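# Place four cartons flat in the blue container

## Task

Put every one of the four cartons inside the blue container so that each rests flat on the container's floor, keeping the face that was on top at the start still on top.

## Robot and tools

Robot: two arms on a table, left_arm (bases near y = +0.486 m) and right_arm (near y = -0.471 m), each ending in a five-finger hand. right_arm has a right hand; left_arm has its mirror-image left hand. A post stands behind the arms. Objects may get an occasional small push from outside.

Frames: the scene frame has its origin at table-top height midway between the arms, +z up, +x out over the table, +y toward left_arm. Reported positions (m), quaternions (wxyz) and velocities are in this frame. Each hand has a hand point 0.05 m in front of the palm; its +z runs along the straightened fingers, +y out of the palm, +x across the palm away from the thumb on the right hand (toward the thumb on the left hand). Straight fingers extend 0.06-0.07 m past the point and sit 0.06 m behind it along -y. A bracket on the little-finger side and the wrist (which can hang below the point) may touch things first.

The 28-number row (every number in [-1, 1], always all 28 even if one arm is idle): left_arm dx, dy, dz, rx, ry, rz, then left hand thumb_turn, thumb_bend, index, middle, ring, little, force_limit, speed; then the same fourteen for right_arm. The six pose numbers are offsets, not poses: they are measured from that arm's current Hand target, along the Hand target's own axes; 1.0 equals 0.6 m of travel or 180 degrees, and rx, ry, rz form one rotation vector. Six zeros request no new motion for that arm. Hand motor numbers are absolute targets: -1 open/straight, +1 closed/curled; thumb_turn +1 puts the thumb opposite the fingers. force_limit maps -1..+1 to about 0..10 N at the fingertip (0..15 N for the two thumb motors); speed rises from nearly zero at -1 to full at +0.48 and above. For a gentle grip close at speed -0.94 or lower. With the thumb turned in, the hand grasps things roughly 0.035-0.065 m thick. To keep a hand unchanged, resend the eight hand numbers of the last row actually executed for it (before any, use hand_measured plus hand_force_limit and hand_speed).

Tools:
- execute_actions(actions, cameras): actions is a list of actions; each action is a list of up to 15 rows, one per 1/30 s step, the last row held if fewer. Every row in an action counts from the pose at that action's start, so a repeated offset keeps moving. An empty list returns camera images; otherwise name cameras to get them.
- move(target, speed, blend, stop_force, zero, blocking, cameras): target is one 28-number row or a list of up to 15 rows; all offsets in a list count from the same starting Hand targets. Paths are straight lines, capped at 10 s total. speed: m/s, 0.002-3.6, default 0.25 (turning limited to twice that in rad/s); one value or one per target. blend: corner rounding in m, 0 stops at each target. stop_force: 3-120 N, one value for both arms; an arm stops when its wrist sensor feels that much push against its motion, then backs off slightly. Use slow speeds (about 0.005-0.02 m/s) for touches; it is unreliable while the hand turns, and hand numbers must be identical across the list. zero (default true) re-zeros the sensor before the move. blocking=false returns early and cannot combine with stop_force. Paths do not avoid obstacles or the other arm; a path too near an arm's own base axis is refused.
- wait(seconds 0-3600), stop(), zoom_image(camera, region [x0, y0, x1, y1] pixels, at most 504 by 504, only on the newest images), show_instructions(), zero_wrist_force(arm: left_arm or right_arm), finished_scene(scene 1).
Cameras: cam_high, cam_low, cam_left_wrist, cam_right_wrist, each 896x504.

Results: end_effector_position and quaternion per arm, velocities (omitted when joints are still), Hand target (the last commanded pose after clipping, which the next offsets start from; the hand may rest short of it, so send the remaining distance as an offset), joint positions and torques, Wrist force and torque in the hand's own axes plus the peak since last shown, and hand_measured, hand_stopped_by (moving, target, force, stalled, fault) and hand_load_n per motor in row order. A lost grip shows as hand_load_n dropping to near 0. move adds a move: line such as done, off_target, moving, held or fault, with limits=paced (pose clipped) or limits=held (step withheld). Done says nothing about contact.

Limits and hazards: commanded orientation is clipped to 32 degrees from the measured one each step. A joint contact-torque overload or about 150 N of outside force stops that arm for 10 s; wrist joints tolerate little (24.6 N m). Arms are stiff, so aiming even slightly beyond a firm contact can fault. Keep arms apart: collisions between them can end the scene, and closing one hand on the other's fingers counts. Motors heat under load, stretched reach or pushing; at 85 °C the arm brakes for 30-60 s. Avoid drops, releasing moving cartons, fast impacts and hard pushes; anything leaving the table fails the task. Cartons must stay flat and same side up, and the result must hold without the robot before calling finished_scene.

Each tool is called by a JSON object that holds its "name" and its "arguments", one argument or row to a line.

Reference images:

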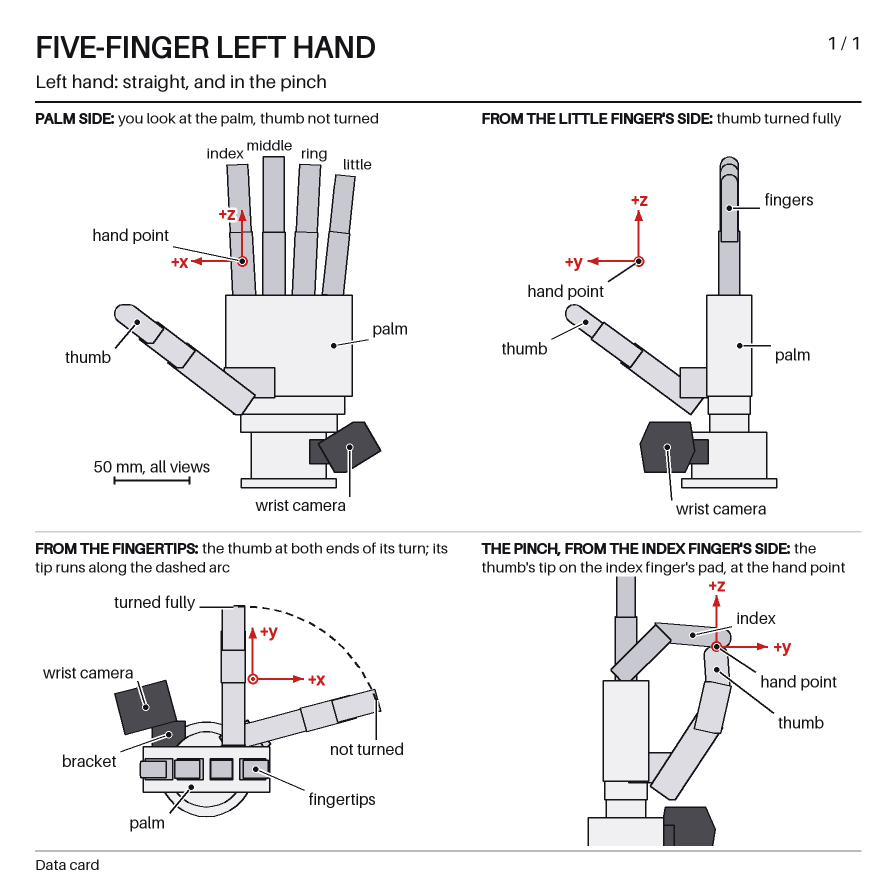

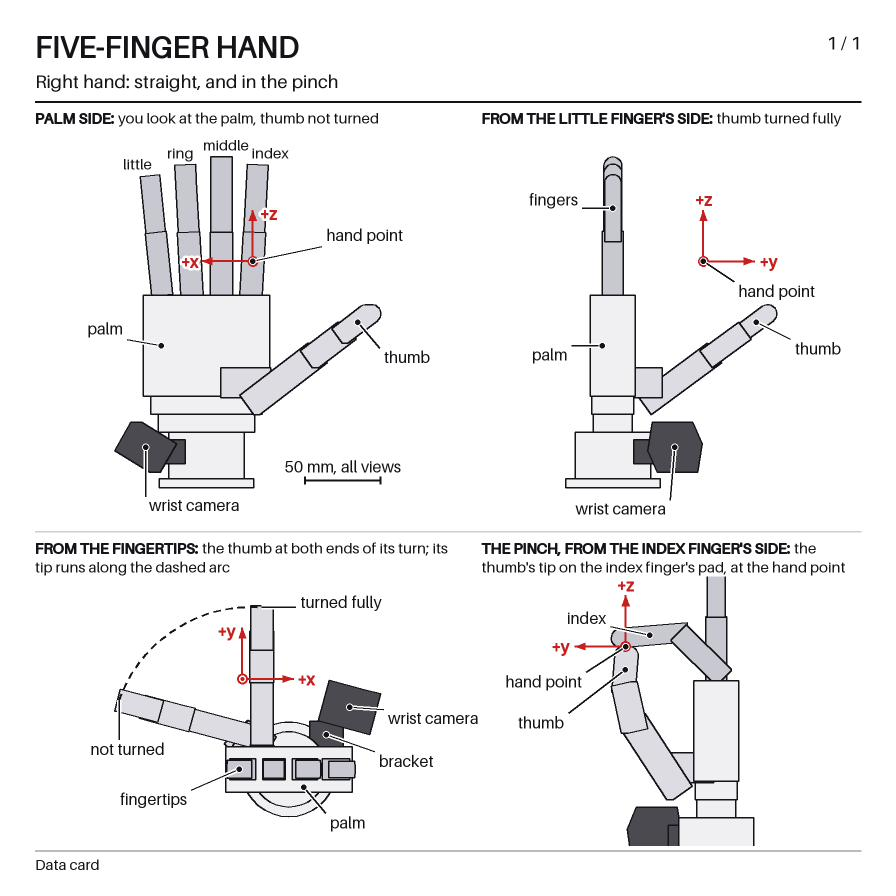

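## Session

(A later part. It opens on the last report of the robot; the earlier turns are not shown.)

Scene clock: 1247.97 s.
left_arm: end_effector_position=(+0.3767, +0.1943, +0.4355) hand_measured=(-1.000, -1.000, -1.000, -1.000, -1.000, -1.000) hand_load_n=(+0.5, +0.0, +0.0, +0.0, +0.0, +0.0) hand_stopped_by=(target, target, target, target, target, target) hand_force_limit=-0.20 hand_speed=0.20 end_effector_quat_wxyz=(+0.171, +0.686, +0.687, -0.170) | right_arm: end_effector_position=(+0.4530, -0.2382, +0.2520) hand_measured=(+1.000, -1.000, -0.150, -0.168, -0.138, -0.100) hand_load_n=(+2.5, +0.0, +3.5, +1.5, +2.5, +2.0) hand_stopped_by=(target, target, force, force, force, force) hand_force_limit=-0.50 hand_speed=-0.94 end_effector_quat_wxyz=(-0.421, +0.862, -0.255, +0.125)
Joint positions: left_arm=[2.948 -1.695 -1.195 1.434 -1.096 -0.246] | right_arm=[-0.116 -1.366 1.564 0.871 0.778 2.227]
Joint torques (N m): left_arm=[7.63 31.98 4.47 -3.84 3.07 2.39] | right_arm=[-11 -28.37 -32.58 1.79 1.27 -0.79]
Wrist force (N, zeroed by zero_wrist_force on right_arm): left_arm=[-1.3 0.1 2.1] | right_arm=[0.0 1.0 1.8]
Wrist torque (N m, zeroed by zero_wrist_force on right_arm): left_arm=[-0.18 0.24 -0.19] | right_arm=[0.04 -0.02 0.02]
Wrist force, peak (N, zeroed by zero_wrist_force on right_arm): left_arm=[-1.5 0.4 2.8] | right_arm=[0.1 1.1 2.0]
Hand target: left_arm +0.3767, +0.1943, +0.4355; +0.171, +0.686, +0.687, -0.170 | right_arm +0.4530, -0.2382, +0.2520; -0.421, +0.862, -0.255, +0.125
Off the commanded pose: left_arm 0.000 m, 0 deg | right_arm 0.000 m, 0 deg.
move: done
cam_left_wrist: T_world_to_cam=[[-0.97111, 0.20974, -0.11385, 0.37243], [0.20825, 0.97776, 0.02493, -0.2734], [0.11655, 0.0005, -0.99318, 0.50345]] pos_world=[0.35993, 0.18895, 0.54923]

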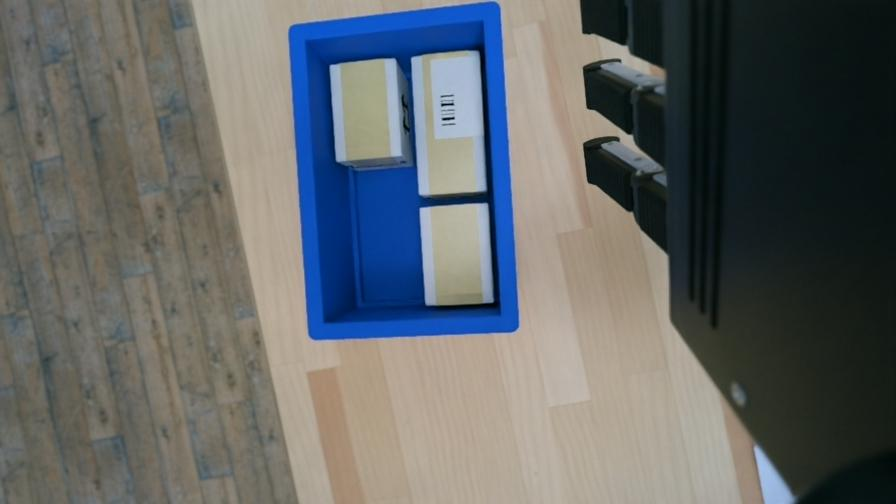

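{"name": "move", "arguments": {
  "target": [0,0,0,0,0,0,-1,-1,-1,-1,-1,-1,-0.2,0.2,0,0.2443,0.1909,0,0,0,1,-1,0.05,0.05,0.05,0.05,-0.5,-0.94],
  "speed": 0.1,
  "cameras": []
}}

{"name": "move", "arguments": {
  "target": [0,0,0,0,0,0,-1,-1,-1,-1,-1,-1,-0.2,0.2,0,0.0105,0.0082,0,0,0,1,-1,0.05,0.05,0.05,0.05,-0.5,-0.94],
  "speed": 0.008,
  "stop_force": 3,
  "cameras": ["cam_low"]
}}

{"name": "zoom_image", "arguments": {
  "camera": "cam_low",
  "region": [220, 220, 440, 350]
}}

Scene clock: 1425.63 s.
left_arm: end_effector_position=(+0.3767, +0.1943, +0.4355) hand_measured=(-1.000, -1.000, -1.000, -1.000, -1.000, -1.000) hand_load_n=(+0.0, +0.0, +0.0, +0.0, +0.0, +0.0) hand_stopped_by=(target, target, target, target, target, target) hand_force_limit=-0.20 hand_speed=0.20 end_effector_quat_wxyz=(+0.171, +0.686, +0.687, -0.170) | right_arm: end_effector_position=(+0.4531, -0.2382, +0.0661) hand_measured=(+1.000, -1.000, -0.150, -0.168, -0.138, -0.100) hand_load_n=(+2.5, +0.5, +3.0, +1.5, +2.0, +2.5) hand_stopped_by=(target, target, force, force, force, force) hand_force_limit=-0.50 hand_speed=-0.94 end_effector_quat_wxyz=(-0.421, +0.862, -0.255, +0.125)
Joint positions: left_arm=[2.948 -1.695 -1.195 1.434 -1.096 -0.246] | right_arm=[-0.116 -1.182 1.841 0.409 0.778 2.228]
Joint torques (N m): left_arm=[6.48 31.76 7.65 -2.18 2.11 2.4] | right_arm=[12.63 -26.19 -0.58 0.2 -0.02 1.85]
Wrist force (N, zeroed by zero_wrist_force on right_arm): left_arm=[-1.2 0.1 2.9] | right_arm=[-0.1 1.0 1.4]
Wrist torque (N m, zeroed by zero_wrist_force on right_arm): left_arm=[-0.24 0.24 -0.18] | right_arm=[0.05 0.02 -0.11]
Wrist force, peak (N, zeroed by zero_wrist_force on right_arm): left_arm=[-1.6 0.1 2.9] | right_arm=[-0.2 1.6 1.8]
Hand target: left_arm +0.3767, +0.1943, +0.4355; +0.171, +0.686, +0.687, -0.170 | right_arm +0.4531, -0.2382, +0.0660; -0.421, +0.862, -0.255, +0.125
Off the commanded pose: left_arm 0.000 m, 0 deg | right_arm 0.000 m, 0 deg.
move: done

Scene clock: 1427.50 s.
left_arm: end_effector_position=(+0.3767, +0.1943, +0.4355) hand_measured=(-1.000, -1.000, -1.000, -1.000, -1.000, -1.000) hand_load_n=(+0.0, +0.0, +0.0, +0.0, +0.0, +0.0) hand_stopped_by=(target, target, target, target, target, target) hand_force_limit=-0.20 hand_speed=0.20 end_effector_quat_wxyz=(+0.171, +0.686, +0.687, -0.170) | right_arm: end_effector_position=(+0.4531, -0.2382, +0.0619) hand_measured=(+1.000, -1.000, -0.150, -0.168, -0.138, -0.100) hand_load_n=(+2.0, +0.5, +3.0, +1.5, +2.0, +2.5) hand_stopped_by=(target, target, force, force, force, force) hand_force_limit=-0.50 hand_speed=-0.94 end_effector_quat_wxyz=(-0.421, +0.862, -0.255, +0.125)
Joint positions: left_arm=[2.948 -1.695 -1.195 1.434 -1.096 -0.246] | right_arm=[-0.116 -1.176 1.845 0.399 0.778 2.228]
Joint torques (N m): left_arm=[4.92 32.25 7.14 -1.58 1.58 2.22] | right_arm=[11.93 -45.01 -27.73 2.58 1.14 1.66]
Wrist force (N, zeroed by zero_wrist_force on right_arm): left_arm=[-0.9 0.5 2.4] | right_arm=[-0.9 -0.6 0.6]
Wrist torque (N m, zeroed by zero_wrist_force on right_arm): left_arm=[-0.13 0.19 -0.18] | right_arm=[0.03 0.10 -0.10]
Wrist force, peak (N, zeroed by zero_wrist_force on right_arm): left_arm=[-1.4 0.3 2.8] | right_arm=[2.3 -11.8 -4.9]
Hand target: left_arm +0.3767, +0.1943, +0.4355; +0.171, +0.686, +0.687, -0.170 | right_arm +0.4531, -0.2382, +0.0619; -0.421, +0.862, -0.255, +0.125 (not the last commanded pose)
Off the commanded pose: left_arm 0.000 m, 0 deg | right_arm 0.004 m, 0 deg.
move: contact (right_arm)

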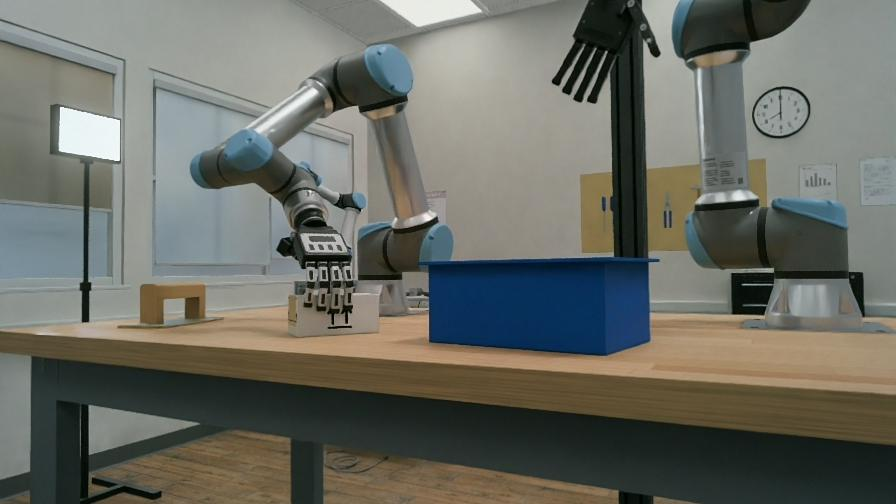

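Scaled by 2.291 from the camera's image (finer frame: 1280x720).

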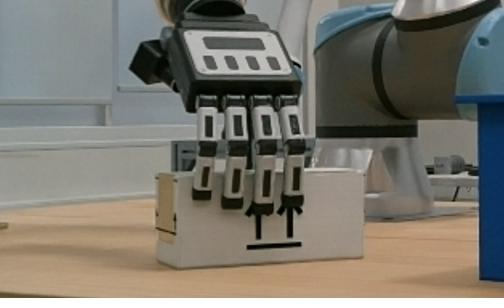

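{"name": "move", "arguments": {
  "target": [
    [0,0,0,0,0,0,-1,-1,-1,-1,-1,-1,-0.2,0.2,0,0,0,0,0,0,1,-1,-0.56,-0.56,-0.56,-0.56,-0.2,-0.7],
    [0,0,0,0,0,0,-1,-1,-1,-1,-1,-1,-0.2,0.2,0.01,0.0068,-0.0358,0,0,0,1,-1,-0.56,-0.56,-0.56,-0.56,-0.2,-0.7],
    [0,0,0,0,0,0,-1,-1,-1,-1,-1,-1,-0.2,0.2,0.01,0.0068,-0.0358,0,0,0,1,-0.74,-0.56,-0.56,-0.56,-0.56,-0.2,-0.7]
  ],
  "speed": 0.04,
  "cameras": ["cam_high", "cam_low", "cam_right_wrist"]
}}

{"name": "zoom_image", "arguments": {
  "camera": "cam_low",
  "region": [220, 220, 440, 350]
}}

{"name": "zoom_image", "arguments": {
  "camera": "cam_high",
  "region": [370, 160, 470, 270]
}}

Scene clock: 1441.50 s.
left_arm: end_effector_position=(+0.3767, +0.1943, +0.4355) hand_measured=(-1.000, -1.000, -1.000, -1.000, -1.000, -1.000) hand_load_n=(+0.0, +0.0, +0.5, +0.0, +0.0, +0.0) hand_stopped_by=(target, target, target, target, target, target) hand_force_limit=-0.20 hand_speed=0.20 end_effector_quat_wxyz=(+0.171, +0.686, +0.687, -0.170) | right_arm: end_effector_position=(+0.4475, -0.2577, +0.0719) hand_measured=(+1.000, -0.740, -0.560, -0.560, -0.560, -0.560) hand_load_n=(+0.0, +0.0, +0.0, +0.0, +0.0, +0.0) hand_stopped_by=(target, target, target, target, target, target) hand_force_limit=-0.20 hand_speed=-0.70 end_effector_quat_wxyz=(-0.421, +0.862, -0.255, +0.125)
Joint positions: left_arm=[2.948 -1.695 -1.195 1.434 -1.096 -0.246] | right_arm=[-0.169 -1.199 1.861 0.455 0.754 2.159]
Joint torques (N m): left_arm=[3.15 31.57 9.35 -1 0.52 2.37] | right_arm=[-14.17 -43.81 0.36 2.98 -3.27 -2.28]
Wrist force (N, zeroed by zero_wrist_force on right_arm): left_arm=[-1.1 0.6 2.4] | right_arm=[-0.2 -1.2 -0.5]
Wrist torque (N m, zeroed by zero_wrist_force on right_arm): left_arm=[-0.13 0.21 -0.19] | right_arm=[0.01 0.07 0.00]
Wrist force, peak (N, zeroed by zero_wrist_force on right_arm): left_arm=[-1.2 0.6 2.9] | right_arm=[-1.0 -1.5 -0.9]
Hand target: left_arm +0.3767, +0.1943, +0.4355; +0.171, +0.686, +0.687, -0.170 | right_arm +0.4475, -0.2577, +0.0719; -0.421, +0.862, -0.255, +0.125
Off the commanded pose: left_arm 0.000 m, 0 deg | right_arm 0.000 m, 0 deg.
move: done
cam_right_wrist: T_world_to_cam=[[-0.10556, -0.60501, -0.78919, -0.04973], [-0.9906, -0.00544, 0.13667, 0.43327], [-0.08698, 0.79619, -0.59876, 0.40201]] pos_world=[0.45891, -0.34781, 0.14224]

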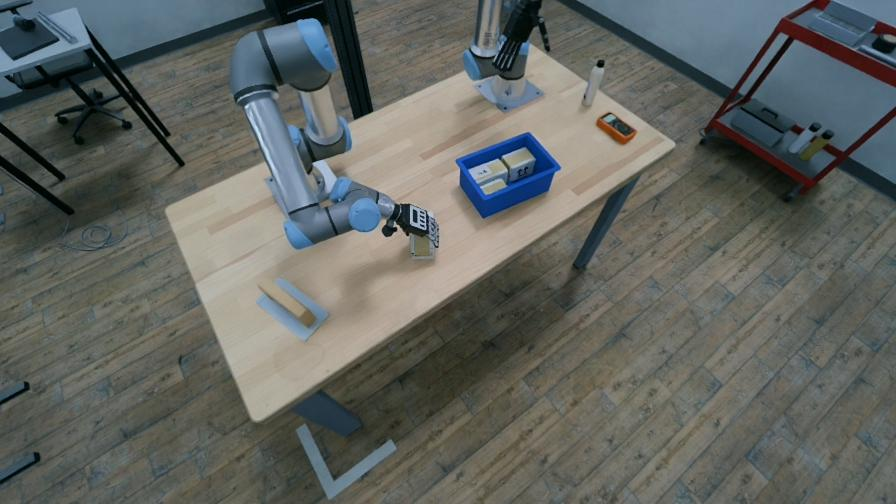

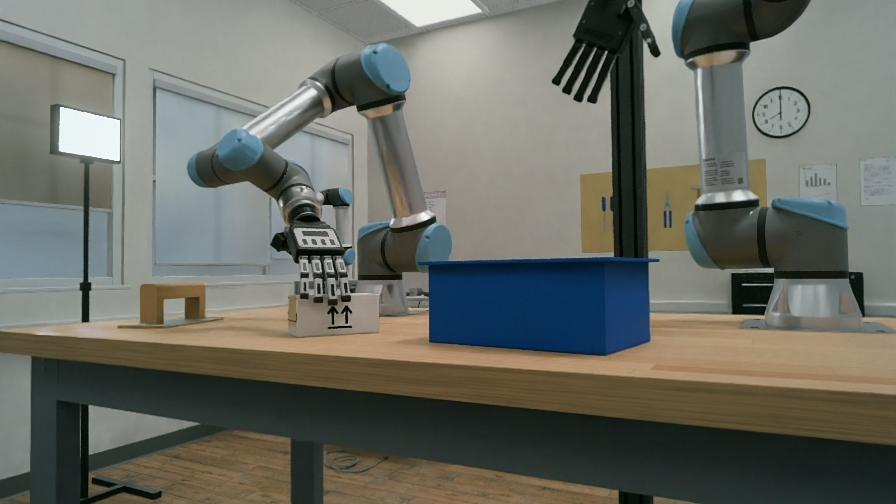

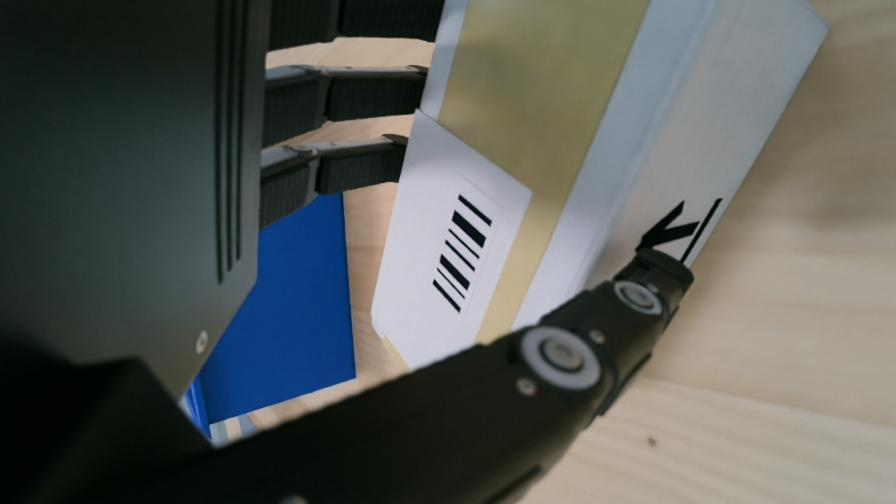

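Scaled by 2.291 from the camera's image (finer frame: 1280x720).

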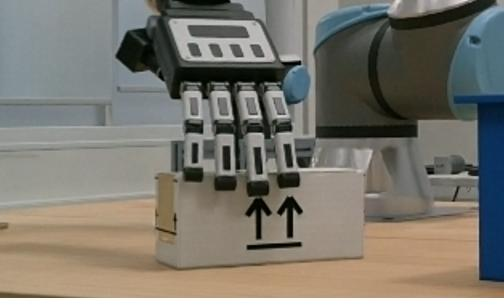

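Scaled by 4.582 from the camera's image (finer frame: 1280x720).

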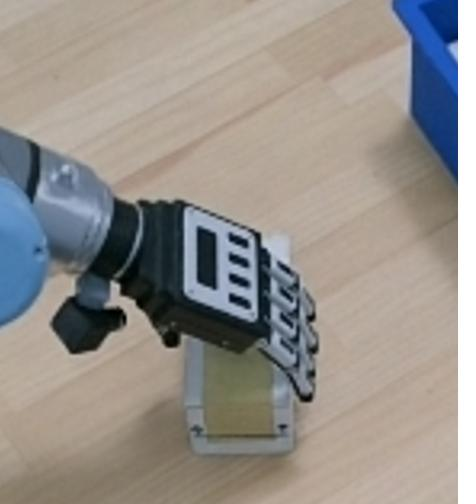

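{"name": "move", "arguments": {
  "target": [0,0,0,0,0,0,-1,-1,-1,-1,-1,-1,-0.2,0.2,0,0,0,0,0,0,1,-0.74,-0.05,-0.05,-0.05,-0.05,-0.4,-0.94],
  "speed": 0.04,
  "cameras": ["cam_high", "cam_low", "cam_right_wrist"]
}}

{"name": "zoom_image", "arguments": {
  "camera": "cam_low",
  "region": [220, 220, 440, 350]
}}

{"name": "zoom_image", "arguments": {
  "camera": "cam_high",
  "region": [370, 160, 470, 270]
}}

Scene clock: 1452.27 s.
left_arm: end_effector_position=(+0.3767, +0.1943, +0.4355) hand_measured=(-1.000, -1.000, -1.000, -1.000, -1.000, -1.000) hand_load_n=(+0.0, +0.0, +0.0, +0.0, +0.0, +0.0) hand_stopped_by=(target, target, target, target, target, target) hand_force_limit=-0.20 hand_speed=0.20 end_effector_quat_wxyz=(+0.171, +0.686, +0.687, -0.170) | right_arm: end_effector_position=(+0.4475, -0.2577, +0.0719) hand_measured=(+1.000, -0.740, -0.330, -0.318, -0.308, -0.290) hand_load_n=(+1.0, +4.0, +1.5, +2.0, +2.5, +3.5) hand_stopped_by=(target, target, force, force, force, force) hand_force_limit=-0.40 hand_speed=-0.94 end_effector_quat_wxyz=(-0.421, +0.862, -0.255, +0.125)
Joint positions: left_arm=[2.948 -1.695 -1.195 1.434 -1.096 -0.246] | right_arm=[-0.169 -1.199 1.861 0.455 0.754 2.159]
Joint torques (N m): left_arm=[2.09 32.06 10.52 -1.18 -0.37 2.28] | right_arm=[-14.48 -38.52 0.19 3.04 -0.01 -2.2]
Wrist force (N, zeroed by zero_wrist_force on right_arm): left_arm=[-1.3 0.0 2.3] | right_arm=[1.4 -11.0 -3.9]
Wrist torque (N m, zeroed by zero_wrist_force on right_arm): left_arm=[-0.20 0.23 -0.18] | right_arm=[-0.48 0.02 -0.22]
Wrist force, peak (N, zeroed by zero_wrist_force on right_arm): left_arm=[-1.3 0.5 2.8] | right_arm=[1.5 -11.2 -3.8]
Hand target: left_arm +0.3767, +0.1943, +0.4355; +0.171, +0.686, +0.687, -0.170 | right_arm +0.4475, -0.2577, +0.0719; -0.421, +0.862, -0.255, +0.125
Off the commanded pose: left_arm 0.000 m, 0 deg | right_arm 0.000 m, 0 deg.
move: done
cam_right_wrist: T_world_to_cam=[[-0.10556, -0.60501, -0.78919, -0.04967], [-0.9906, -0.00544, 0.13667, 0.43327], [-0.08698, 0.79619, -0.59876, 0.40193]] pos_world=[0.45891, -0.34771, 0.14224]

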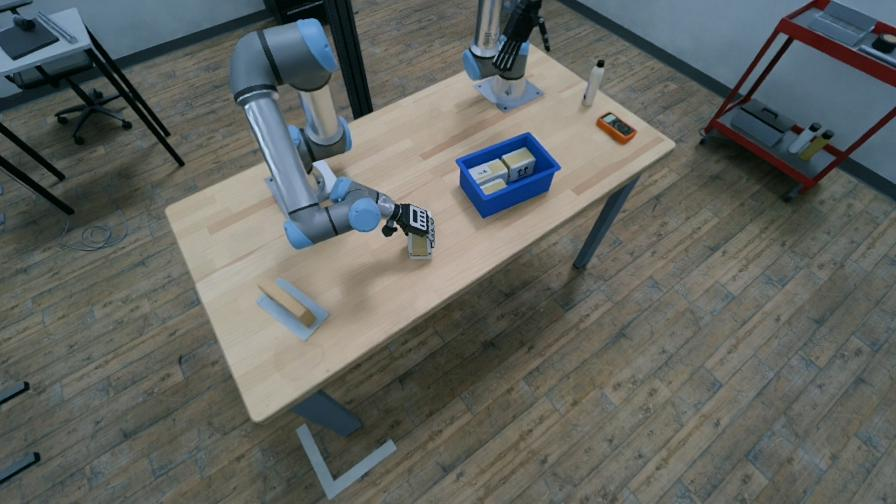

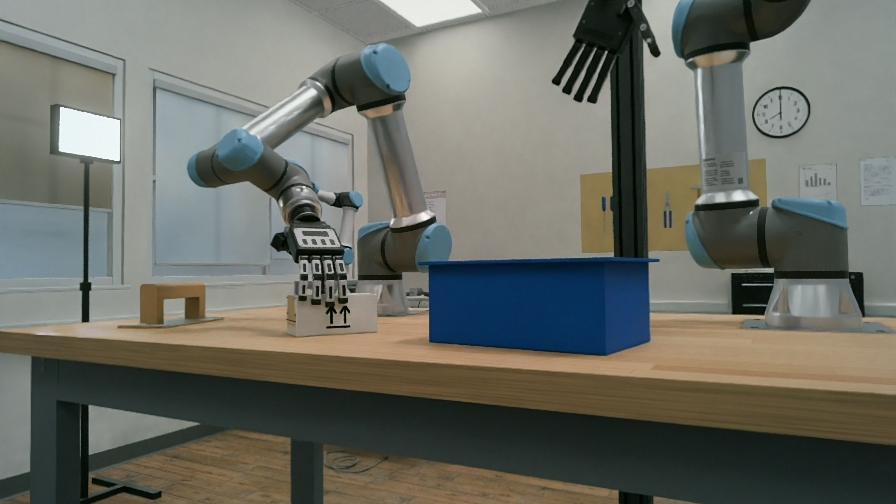

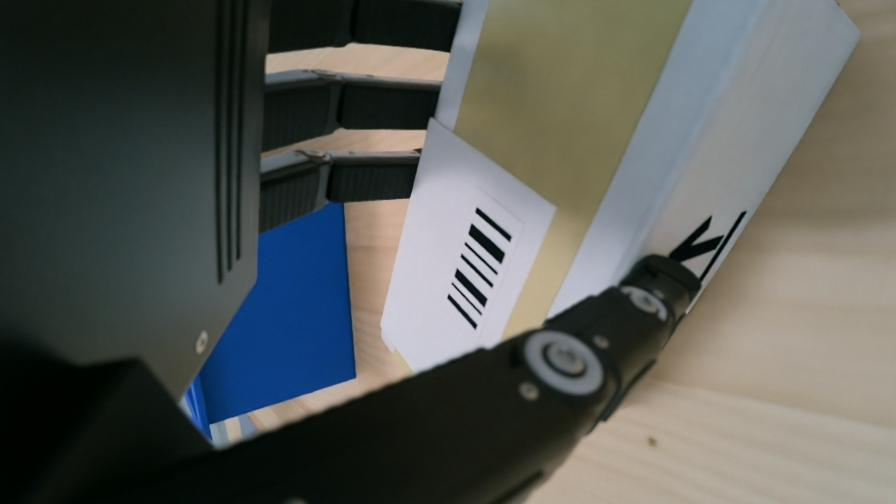

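Scaled by 2.291 from the camera's image (finer frame: 1280x720).

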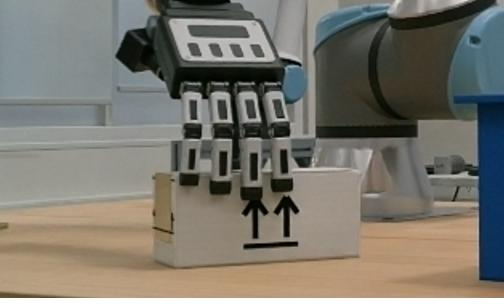

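Scaled by 4.582 from the camera's image (finer frame: 1280x720).

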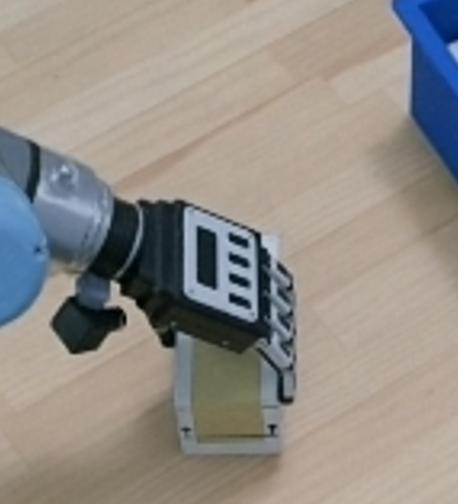

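{"name": "move", "arguments": {
  "target": [0,0,0,0,0,0,-1,-1,-1,-1,-1,-1,-0.2,0.2,0,-0.0394,-0.0308,0,0,0,1,-0.74,-0.05,-0.05,-0.05,-0.05,-0.4,-0.94],
  "speed": 0.03,
  "cameras": ["cam_high", "cam_low", "cam_right_wrist"]
}}

{"name": "zoom_image", "arguments": {
  "camera": "cam_low",
  "region": [220, 200, 440, 350]
}}

{"name": "zoom_image", "arguments": {
  "camera": "cam_high",
  "region": [370, 160, 470, 270]
}}

Scene clock: 1465.10 s.
left_arm: end_effector_position=(+0.3767, +0.1943, +0.4355) hand_measured=(-1.000, -1.000, -1.000, -1.000, -1.000, -1.000) hand_load_n=(+0.0, +0.0, +0.0, +0.0, +0.0, +0.0) hand_stopped_by=(target, target, target, target, target, target) hand_force_limit=-0.20 hand_speed=0.20 end_effector_quat_wxyz=(+0.171, +0.686, +0.687, -0.170) | right_arm: end_effector_position=(+0.4475, -0.2577, +0.1019) hand_measured=(+1.000, -0.742, -0.330, -0.318, -0.308, -0.290) hand_load_n=(+2.0, +5.0, +1.0, +1.5, +1.5, +1.5) hand_stopped_by=(target, target, force, force, force, force) hand_force_limit=-0.40 hand_speed=-0.94 end_effector_quat_wxyz=(-0.421, +0.862, -0.255, +0.125)
Joint positions: left_arm=[2.948 -1.695 -1.195 1.434 -1.096 -0.246] | right_arm=[-0.169 -1.241 1.829 0.53 0.754 2.159]
Joint torques (N m): left_arm=[0.34 30.82 11.42 -1.21 -1.39 2.23] | right_arm=[-14.72 -45.09 -29.13 2.88 -3.71 -1.88]
Wrist force (N, zeroed by zero_wrist_force on right_arm): left_arm=[-1.4 0.1 2.3] | right_arm=[-0.3 1.3 1.4]
Wrist torque (N m, zeroed by zero_wrist_force on right_arm): left_arm=[-0.19 0.25 -0.20] | right_arm=[0.07 0.04 0.00]
Wrist force, peak (N, zeroed by zero_wrist_force on right_arm): left_arm=[-1.3 0.2 2.8] | right_arm=[1.6 -11.5 -3.9]
Hand target: left_arm +0.3767, +0.1943, +0.4355; +0.171, +0.686, +0.687, -0.170 | right_arm +0.4475, -0.2578, +0.1019; -0.421, +0.862, -0.255, +0.125
Off the commanded pose: left_arm 0.000 m, 0 deg | right_arm 0.000 m, 0 deg.
move: done
cam_right_wrist: T_world_to_cam=[[-0.10571, -0.60496, -0.78921, -0.02605], [-0.99059, -0.00537, 0.13679, 0.42908], [-0.08699, 0.79624, -0.59869, 0.41991]] pos_world=[0.45881, -0.34781, 0.17214]

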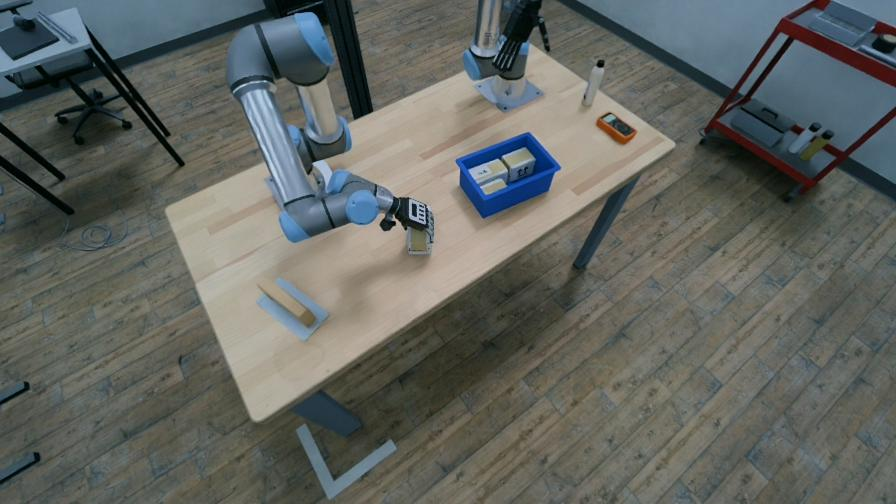

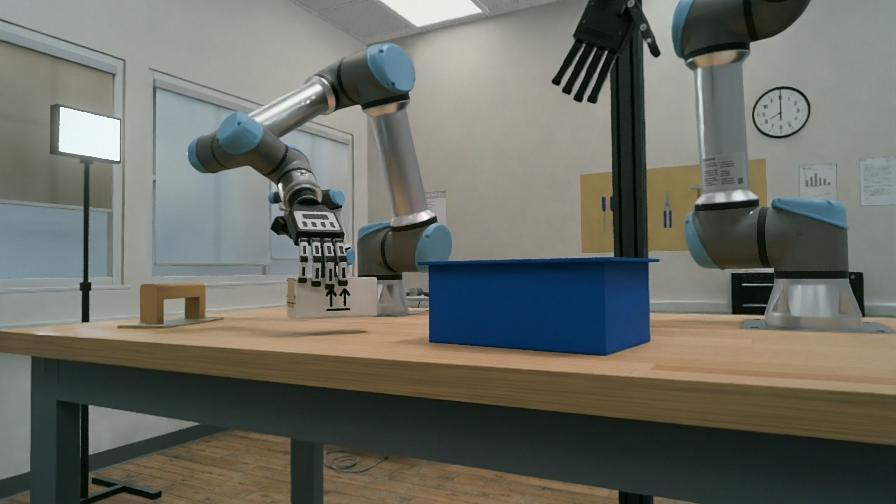

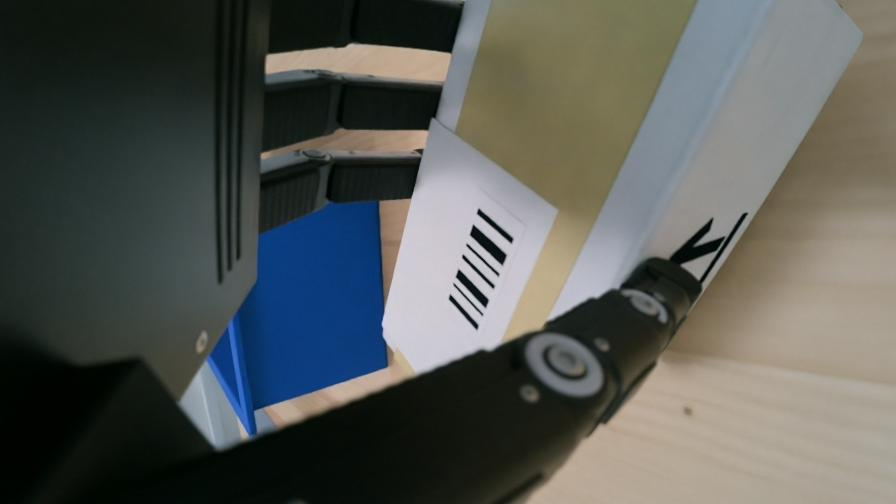

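Scaled by 2.291 from the camera's image (finer frame: 1280x720).

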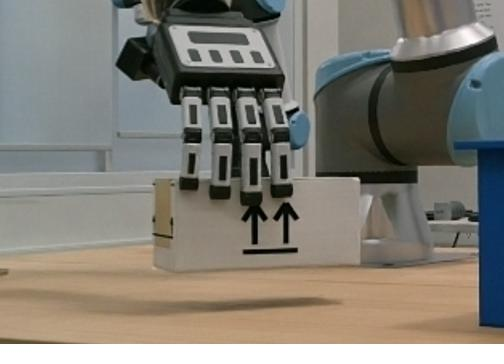

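Scaled by 4.582 from the camera's image (finer frame: 1280x720).

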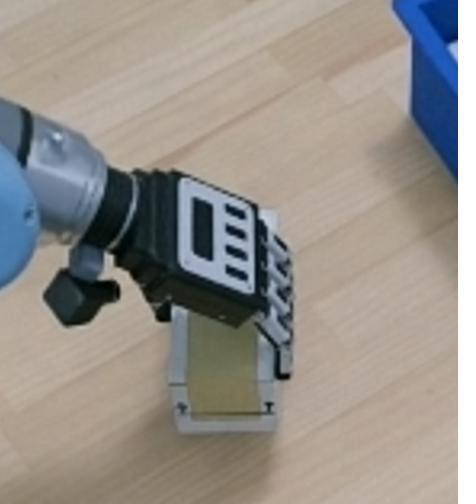

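{"name": "move", "arguments": {
  "target": [0.4522,0.1005,-0.1280,0,-0.25,0,-1,-1,-1,-1,-1,-1,-0.2,0.2,0,-0.1812,-0.1416,0,0,0,1,-0.74,-0.05,-0.05,-0.05,-0.05,-0.4,-0.94],
  "speed": 0.18,
  "cameras": ["cam_left_wrist"]
}}

Scene clock: 1496.83 s.
left_arm: end_effector_position=(+0.4366, +0.4700, +0.3764) hand_measured=(-1.000, -1.000, -1.000, -1.000, -1.000, -1.000) hand_load_n=(+0.0, +0.0, +0.0, +0.0, +0.0, +0.0) hand_stopped_by=(target, target, target, target, target, target) hand_force_limit=-0.20 hand_speed=0.20 end_effector_quat_wxyz=(+0.421, +0.568, +0.569, -0.420) | right_arm: end_effector_position=(+0.4474, -0.2578, +0.2399) hand_measured=(+1.000, -0.742, -0.330, -0.318, -0.308, -0.290) hand_load_n=(+2.0, +5.0, +1.0, +1.5, +1.0, +1.5) hand_stopped_by=(target, target, force, force, force, force) hand_force_limit=-0.40 hand_speed=-0.94 end_effector_quat_wxyz=(-0.421, +0.862, -0.255, +0.125)
Joint positions: left_arm=[4.031 -1.782 -1.87 0.895 -0.902 1.326] | right_arm=[-0.169 -1.374 1.617 0.875 0.754 2.159]
Joint torques (N m): left_arm=[7.33 17.25 24.25 -3.86 -2.33 2.18] | right_arm=[-14.35 -41.37 -32.19 3.23 -3.04 -2.23]
Wrist force (N, zeroed by zero_wrist_force on right_arm): left_arm=[-0.6 0.1 1.4] | right_arm=[-0.2 1.0 1.5]
Wrist torque (N m, zeroed by zero_wrist_force on right_arm): left_arm=[-0.11 0.14 -0.10] | right_arm=[0.02 0.05 0.01]
Wrist force, peak (N, zeroed by zero_wrist_force on right_arm): left_arm=[-2.1 0.0 2.9] | right_arm=[-0.3 1.7 1.8]
Hand target: left_arm +0.4367, +0.4700, +0.3764; +0.421, +0.568, +0.569, -0.420 | right_arm +0.4474, -0.2578, +0.2399; -0.421, +0.862, -0.255, +0.125
Off the commanded pose: left_arm 0.000 m, 0 deg | right_arm 0.000 m, 0 deg.
move: done
cam_left_wrist: T_world_to_cam=[[-0.97091, 0.06771, -0.22966, 0.47639], [0.20876, 0.70909, -0.6735, -0.16499], [0.11725, -0.70186, -0.7026, 0.65797]] pos_world=[0.41983, 0.54654, 0.46058]

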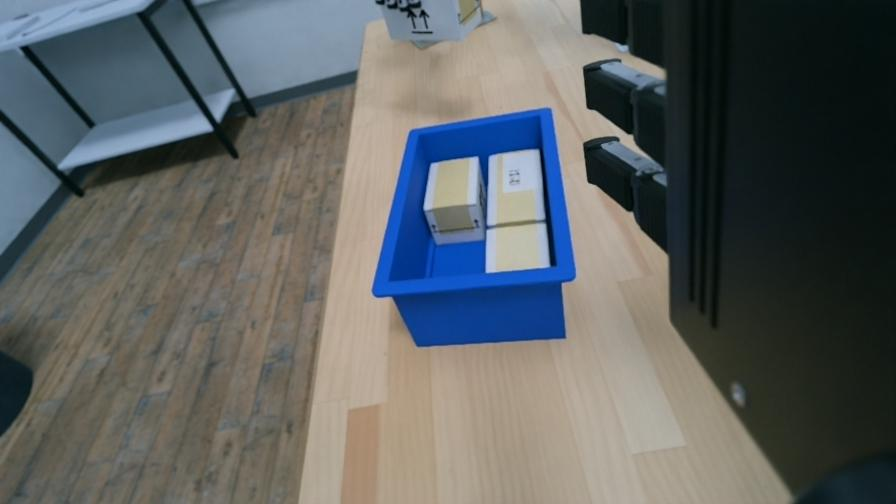

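{"name": "move", "arguments": {
  "target": [0,0,0,0,0,0,-1,-1,-1,-1,-1,-1,-0.2,0.2,-0.3450,-0.3815,0.4882,0,0.2889,0.2258,1,-0.74,-0.05,-0.05,-0.05,-0.05,-0.4,-0.94],
  "speed": 0.15,
  "cameras": ["all"]
}}

{"name": "zoom_image", "arguments": {
  "camera": "cam_high",
  "region": [430, 80, 590, 240]
}}

{"name": "zoom_image", "arguments": {
  "camera": "cam_left_wrist",
  "region": [350, 20, 610, 360]
}}

Scene clock: 1509.97 s.
left_arm: end_effector_position=(+0.4367, +0.4700, +0.3764) hand_measured=(-1.000, -1.000, -1.000, -1.000, -1.000, -1.000) hand_load_n=(+0.0, +0.0, +0.0, +0.0, +0.0, +0.0) hand_stopped_by=(target, target, target, target, target, target) hand_force_limit=-0.20 hand_speed=0.20 end_effector_quat_wxyz=(+0.421, +0.568, +0.569, -0.420) | right_arm: end_effector_position=(+0.4757, +0.1656, +0.2395) hand_measured=(+1.000, -0.742, -0.330, -0.318, -0.308, -0.290) hand_load_n=(+1.5, +5.0, +1.0, +1.0, +1.0, +1.5) hand_stopped_by=(target, target, force, force, force, force) hand_force_limit=-0.40 hand_speed=-0.94 end_effector_quat_wxyz=(+0.332, -0.582, +0.669, -0.321)
Joint positions: left_arm=[4.031 -1.783 -1.87 0.895 -0.902 1.326] | right_arm=[0.923 -0.434 0.035 1.282 2.307 3.913]
Joint torques (N m): left_arm=[6.68 17.08 23.5 -3.75 -2.36 2.32] | right_arm=[13.49 -55.51 -30.91 2.41 -1.25 -2.25]
Wrist force (N, zeroed by zero_wrist_force on right_arm): left_arm=[-0.3 0.3 1.5] | right_arm=[0.1 1.0 1.5]
Wrist torque (N m, zeroed by zero_wrist_force on right_arm): left_arm=[-0.08 0.09 -0.09] | right_arm=[0.02 0.01 -0.01]
Wrist force, peak (N, zeroed by zero_wrist_force on right_arm): left_arm=[-0.5 0.3 1.9] | right_arm=[-0.6 1.7 1.7]
Hand target: left_arm +0.4367, +0.4700, +0.3764; +0.421, +0.568, +0.569, -0.420 | right_arm +0.4762, +0.1667, +0.2400; +0.285, -0.584, +0.683, -0.333
Off the commanded pose: left_arm 0.000 m, 0 deg | right_arm 0.001 m, 6 deg.
elbow stopped short (right arm): the move would have taken joint 3 (elbow) straighter than the controller allows.
move: off_target (right_arm)
cam_left_wrist: T_world_to_cam=[[-0.97091, 0.06767, -0.22967, 0.4764], [0.20876, 0.709, -0.6736, -0.16497], [0.11725, -0.70196, -0.7025, 0.65805]] pos_world=[0.41983, 0.54664, 0.46058]
cam_right_wrist: T_world_to_cam=[[-0.54014, -0.12819, -0.83176, 0.47959], [-0.46371, 0.8701, 0.16703, 0.03762], [0.7023, 0.47592, -0.52941, -0.17131]] pos_world=[0.3968, 0.11027, 0.30192]

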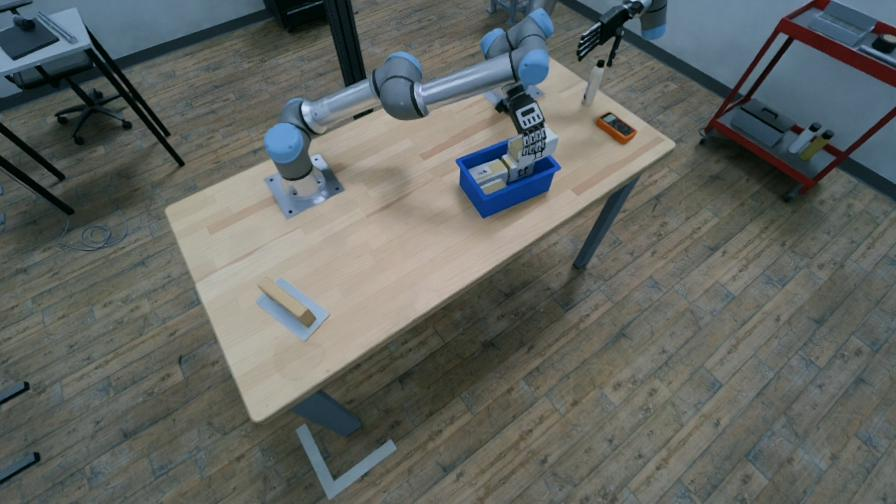

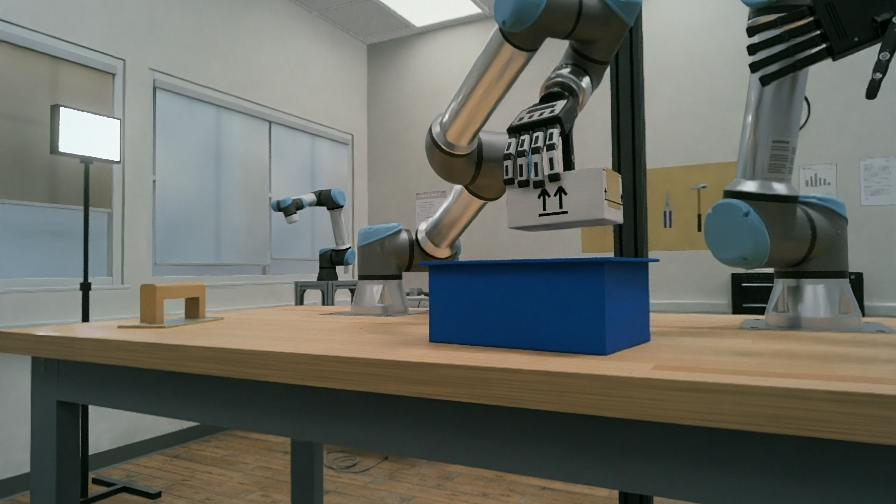

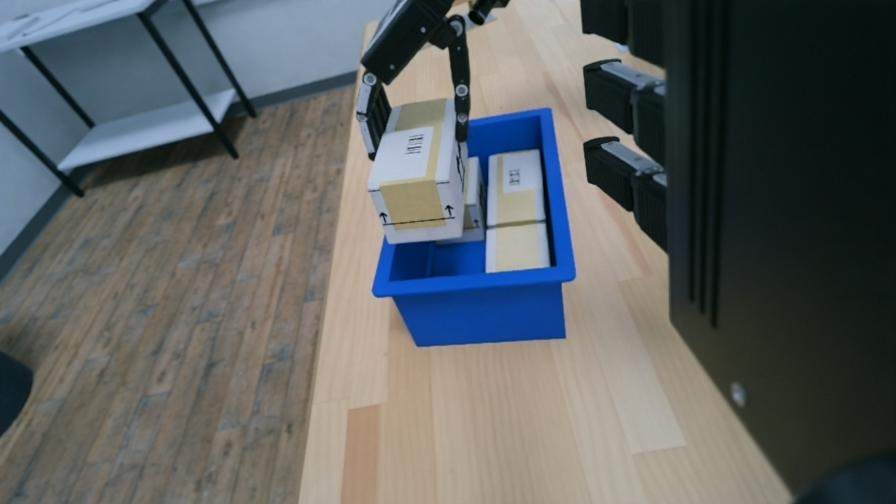

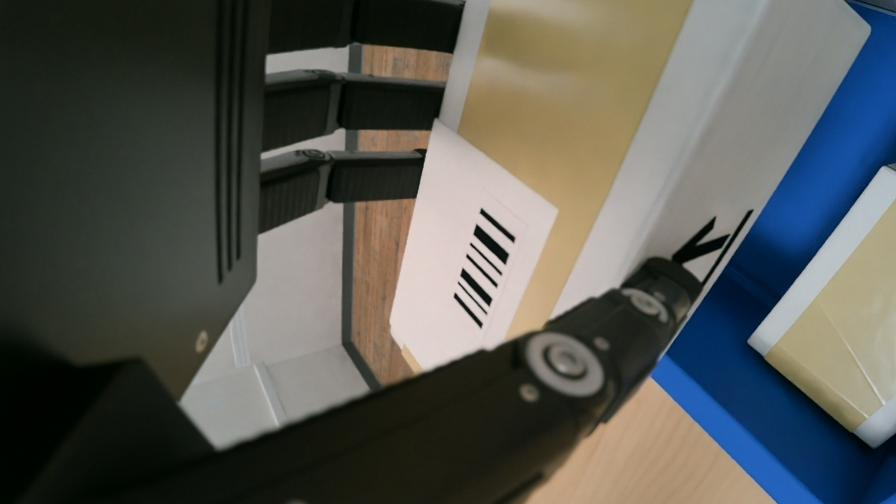

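Scaled by 3.150 from the camera's image (finer frame: 1280x720).

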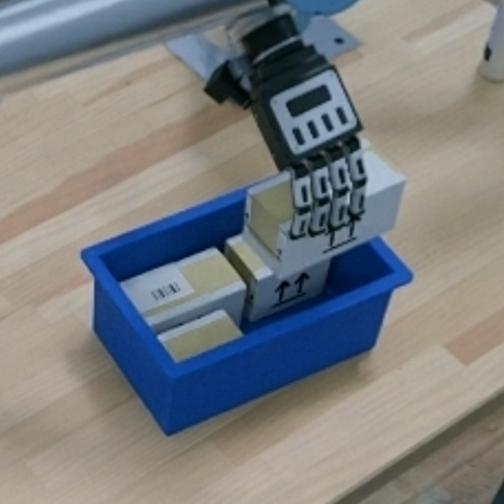

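Scaled by 1.482 from the camera's image (finer frame: 1280x720).

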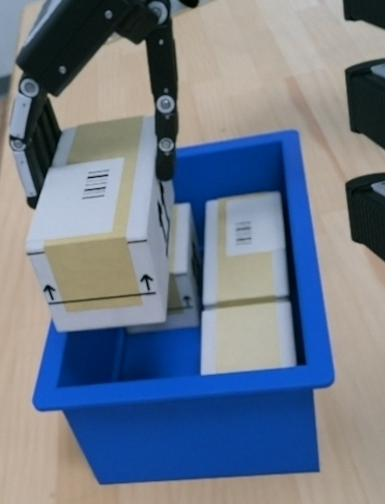

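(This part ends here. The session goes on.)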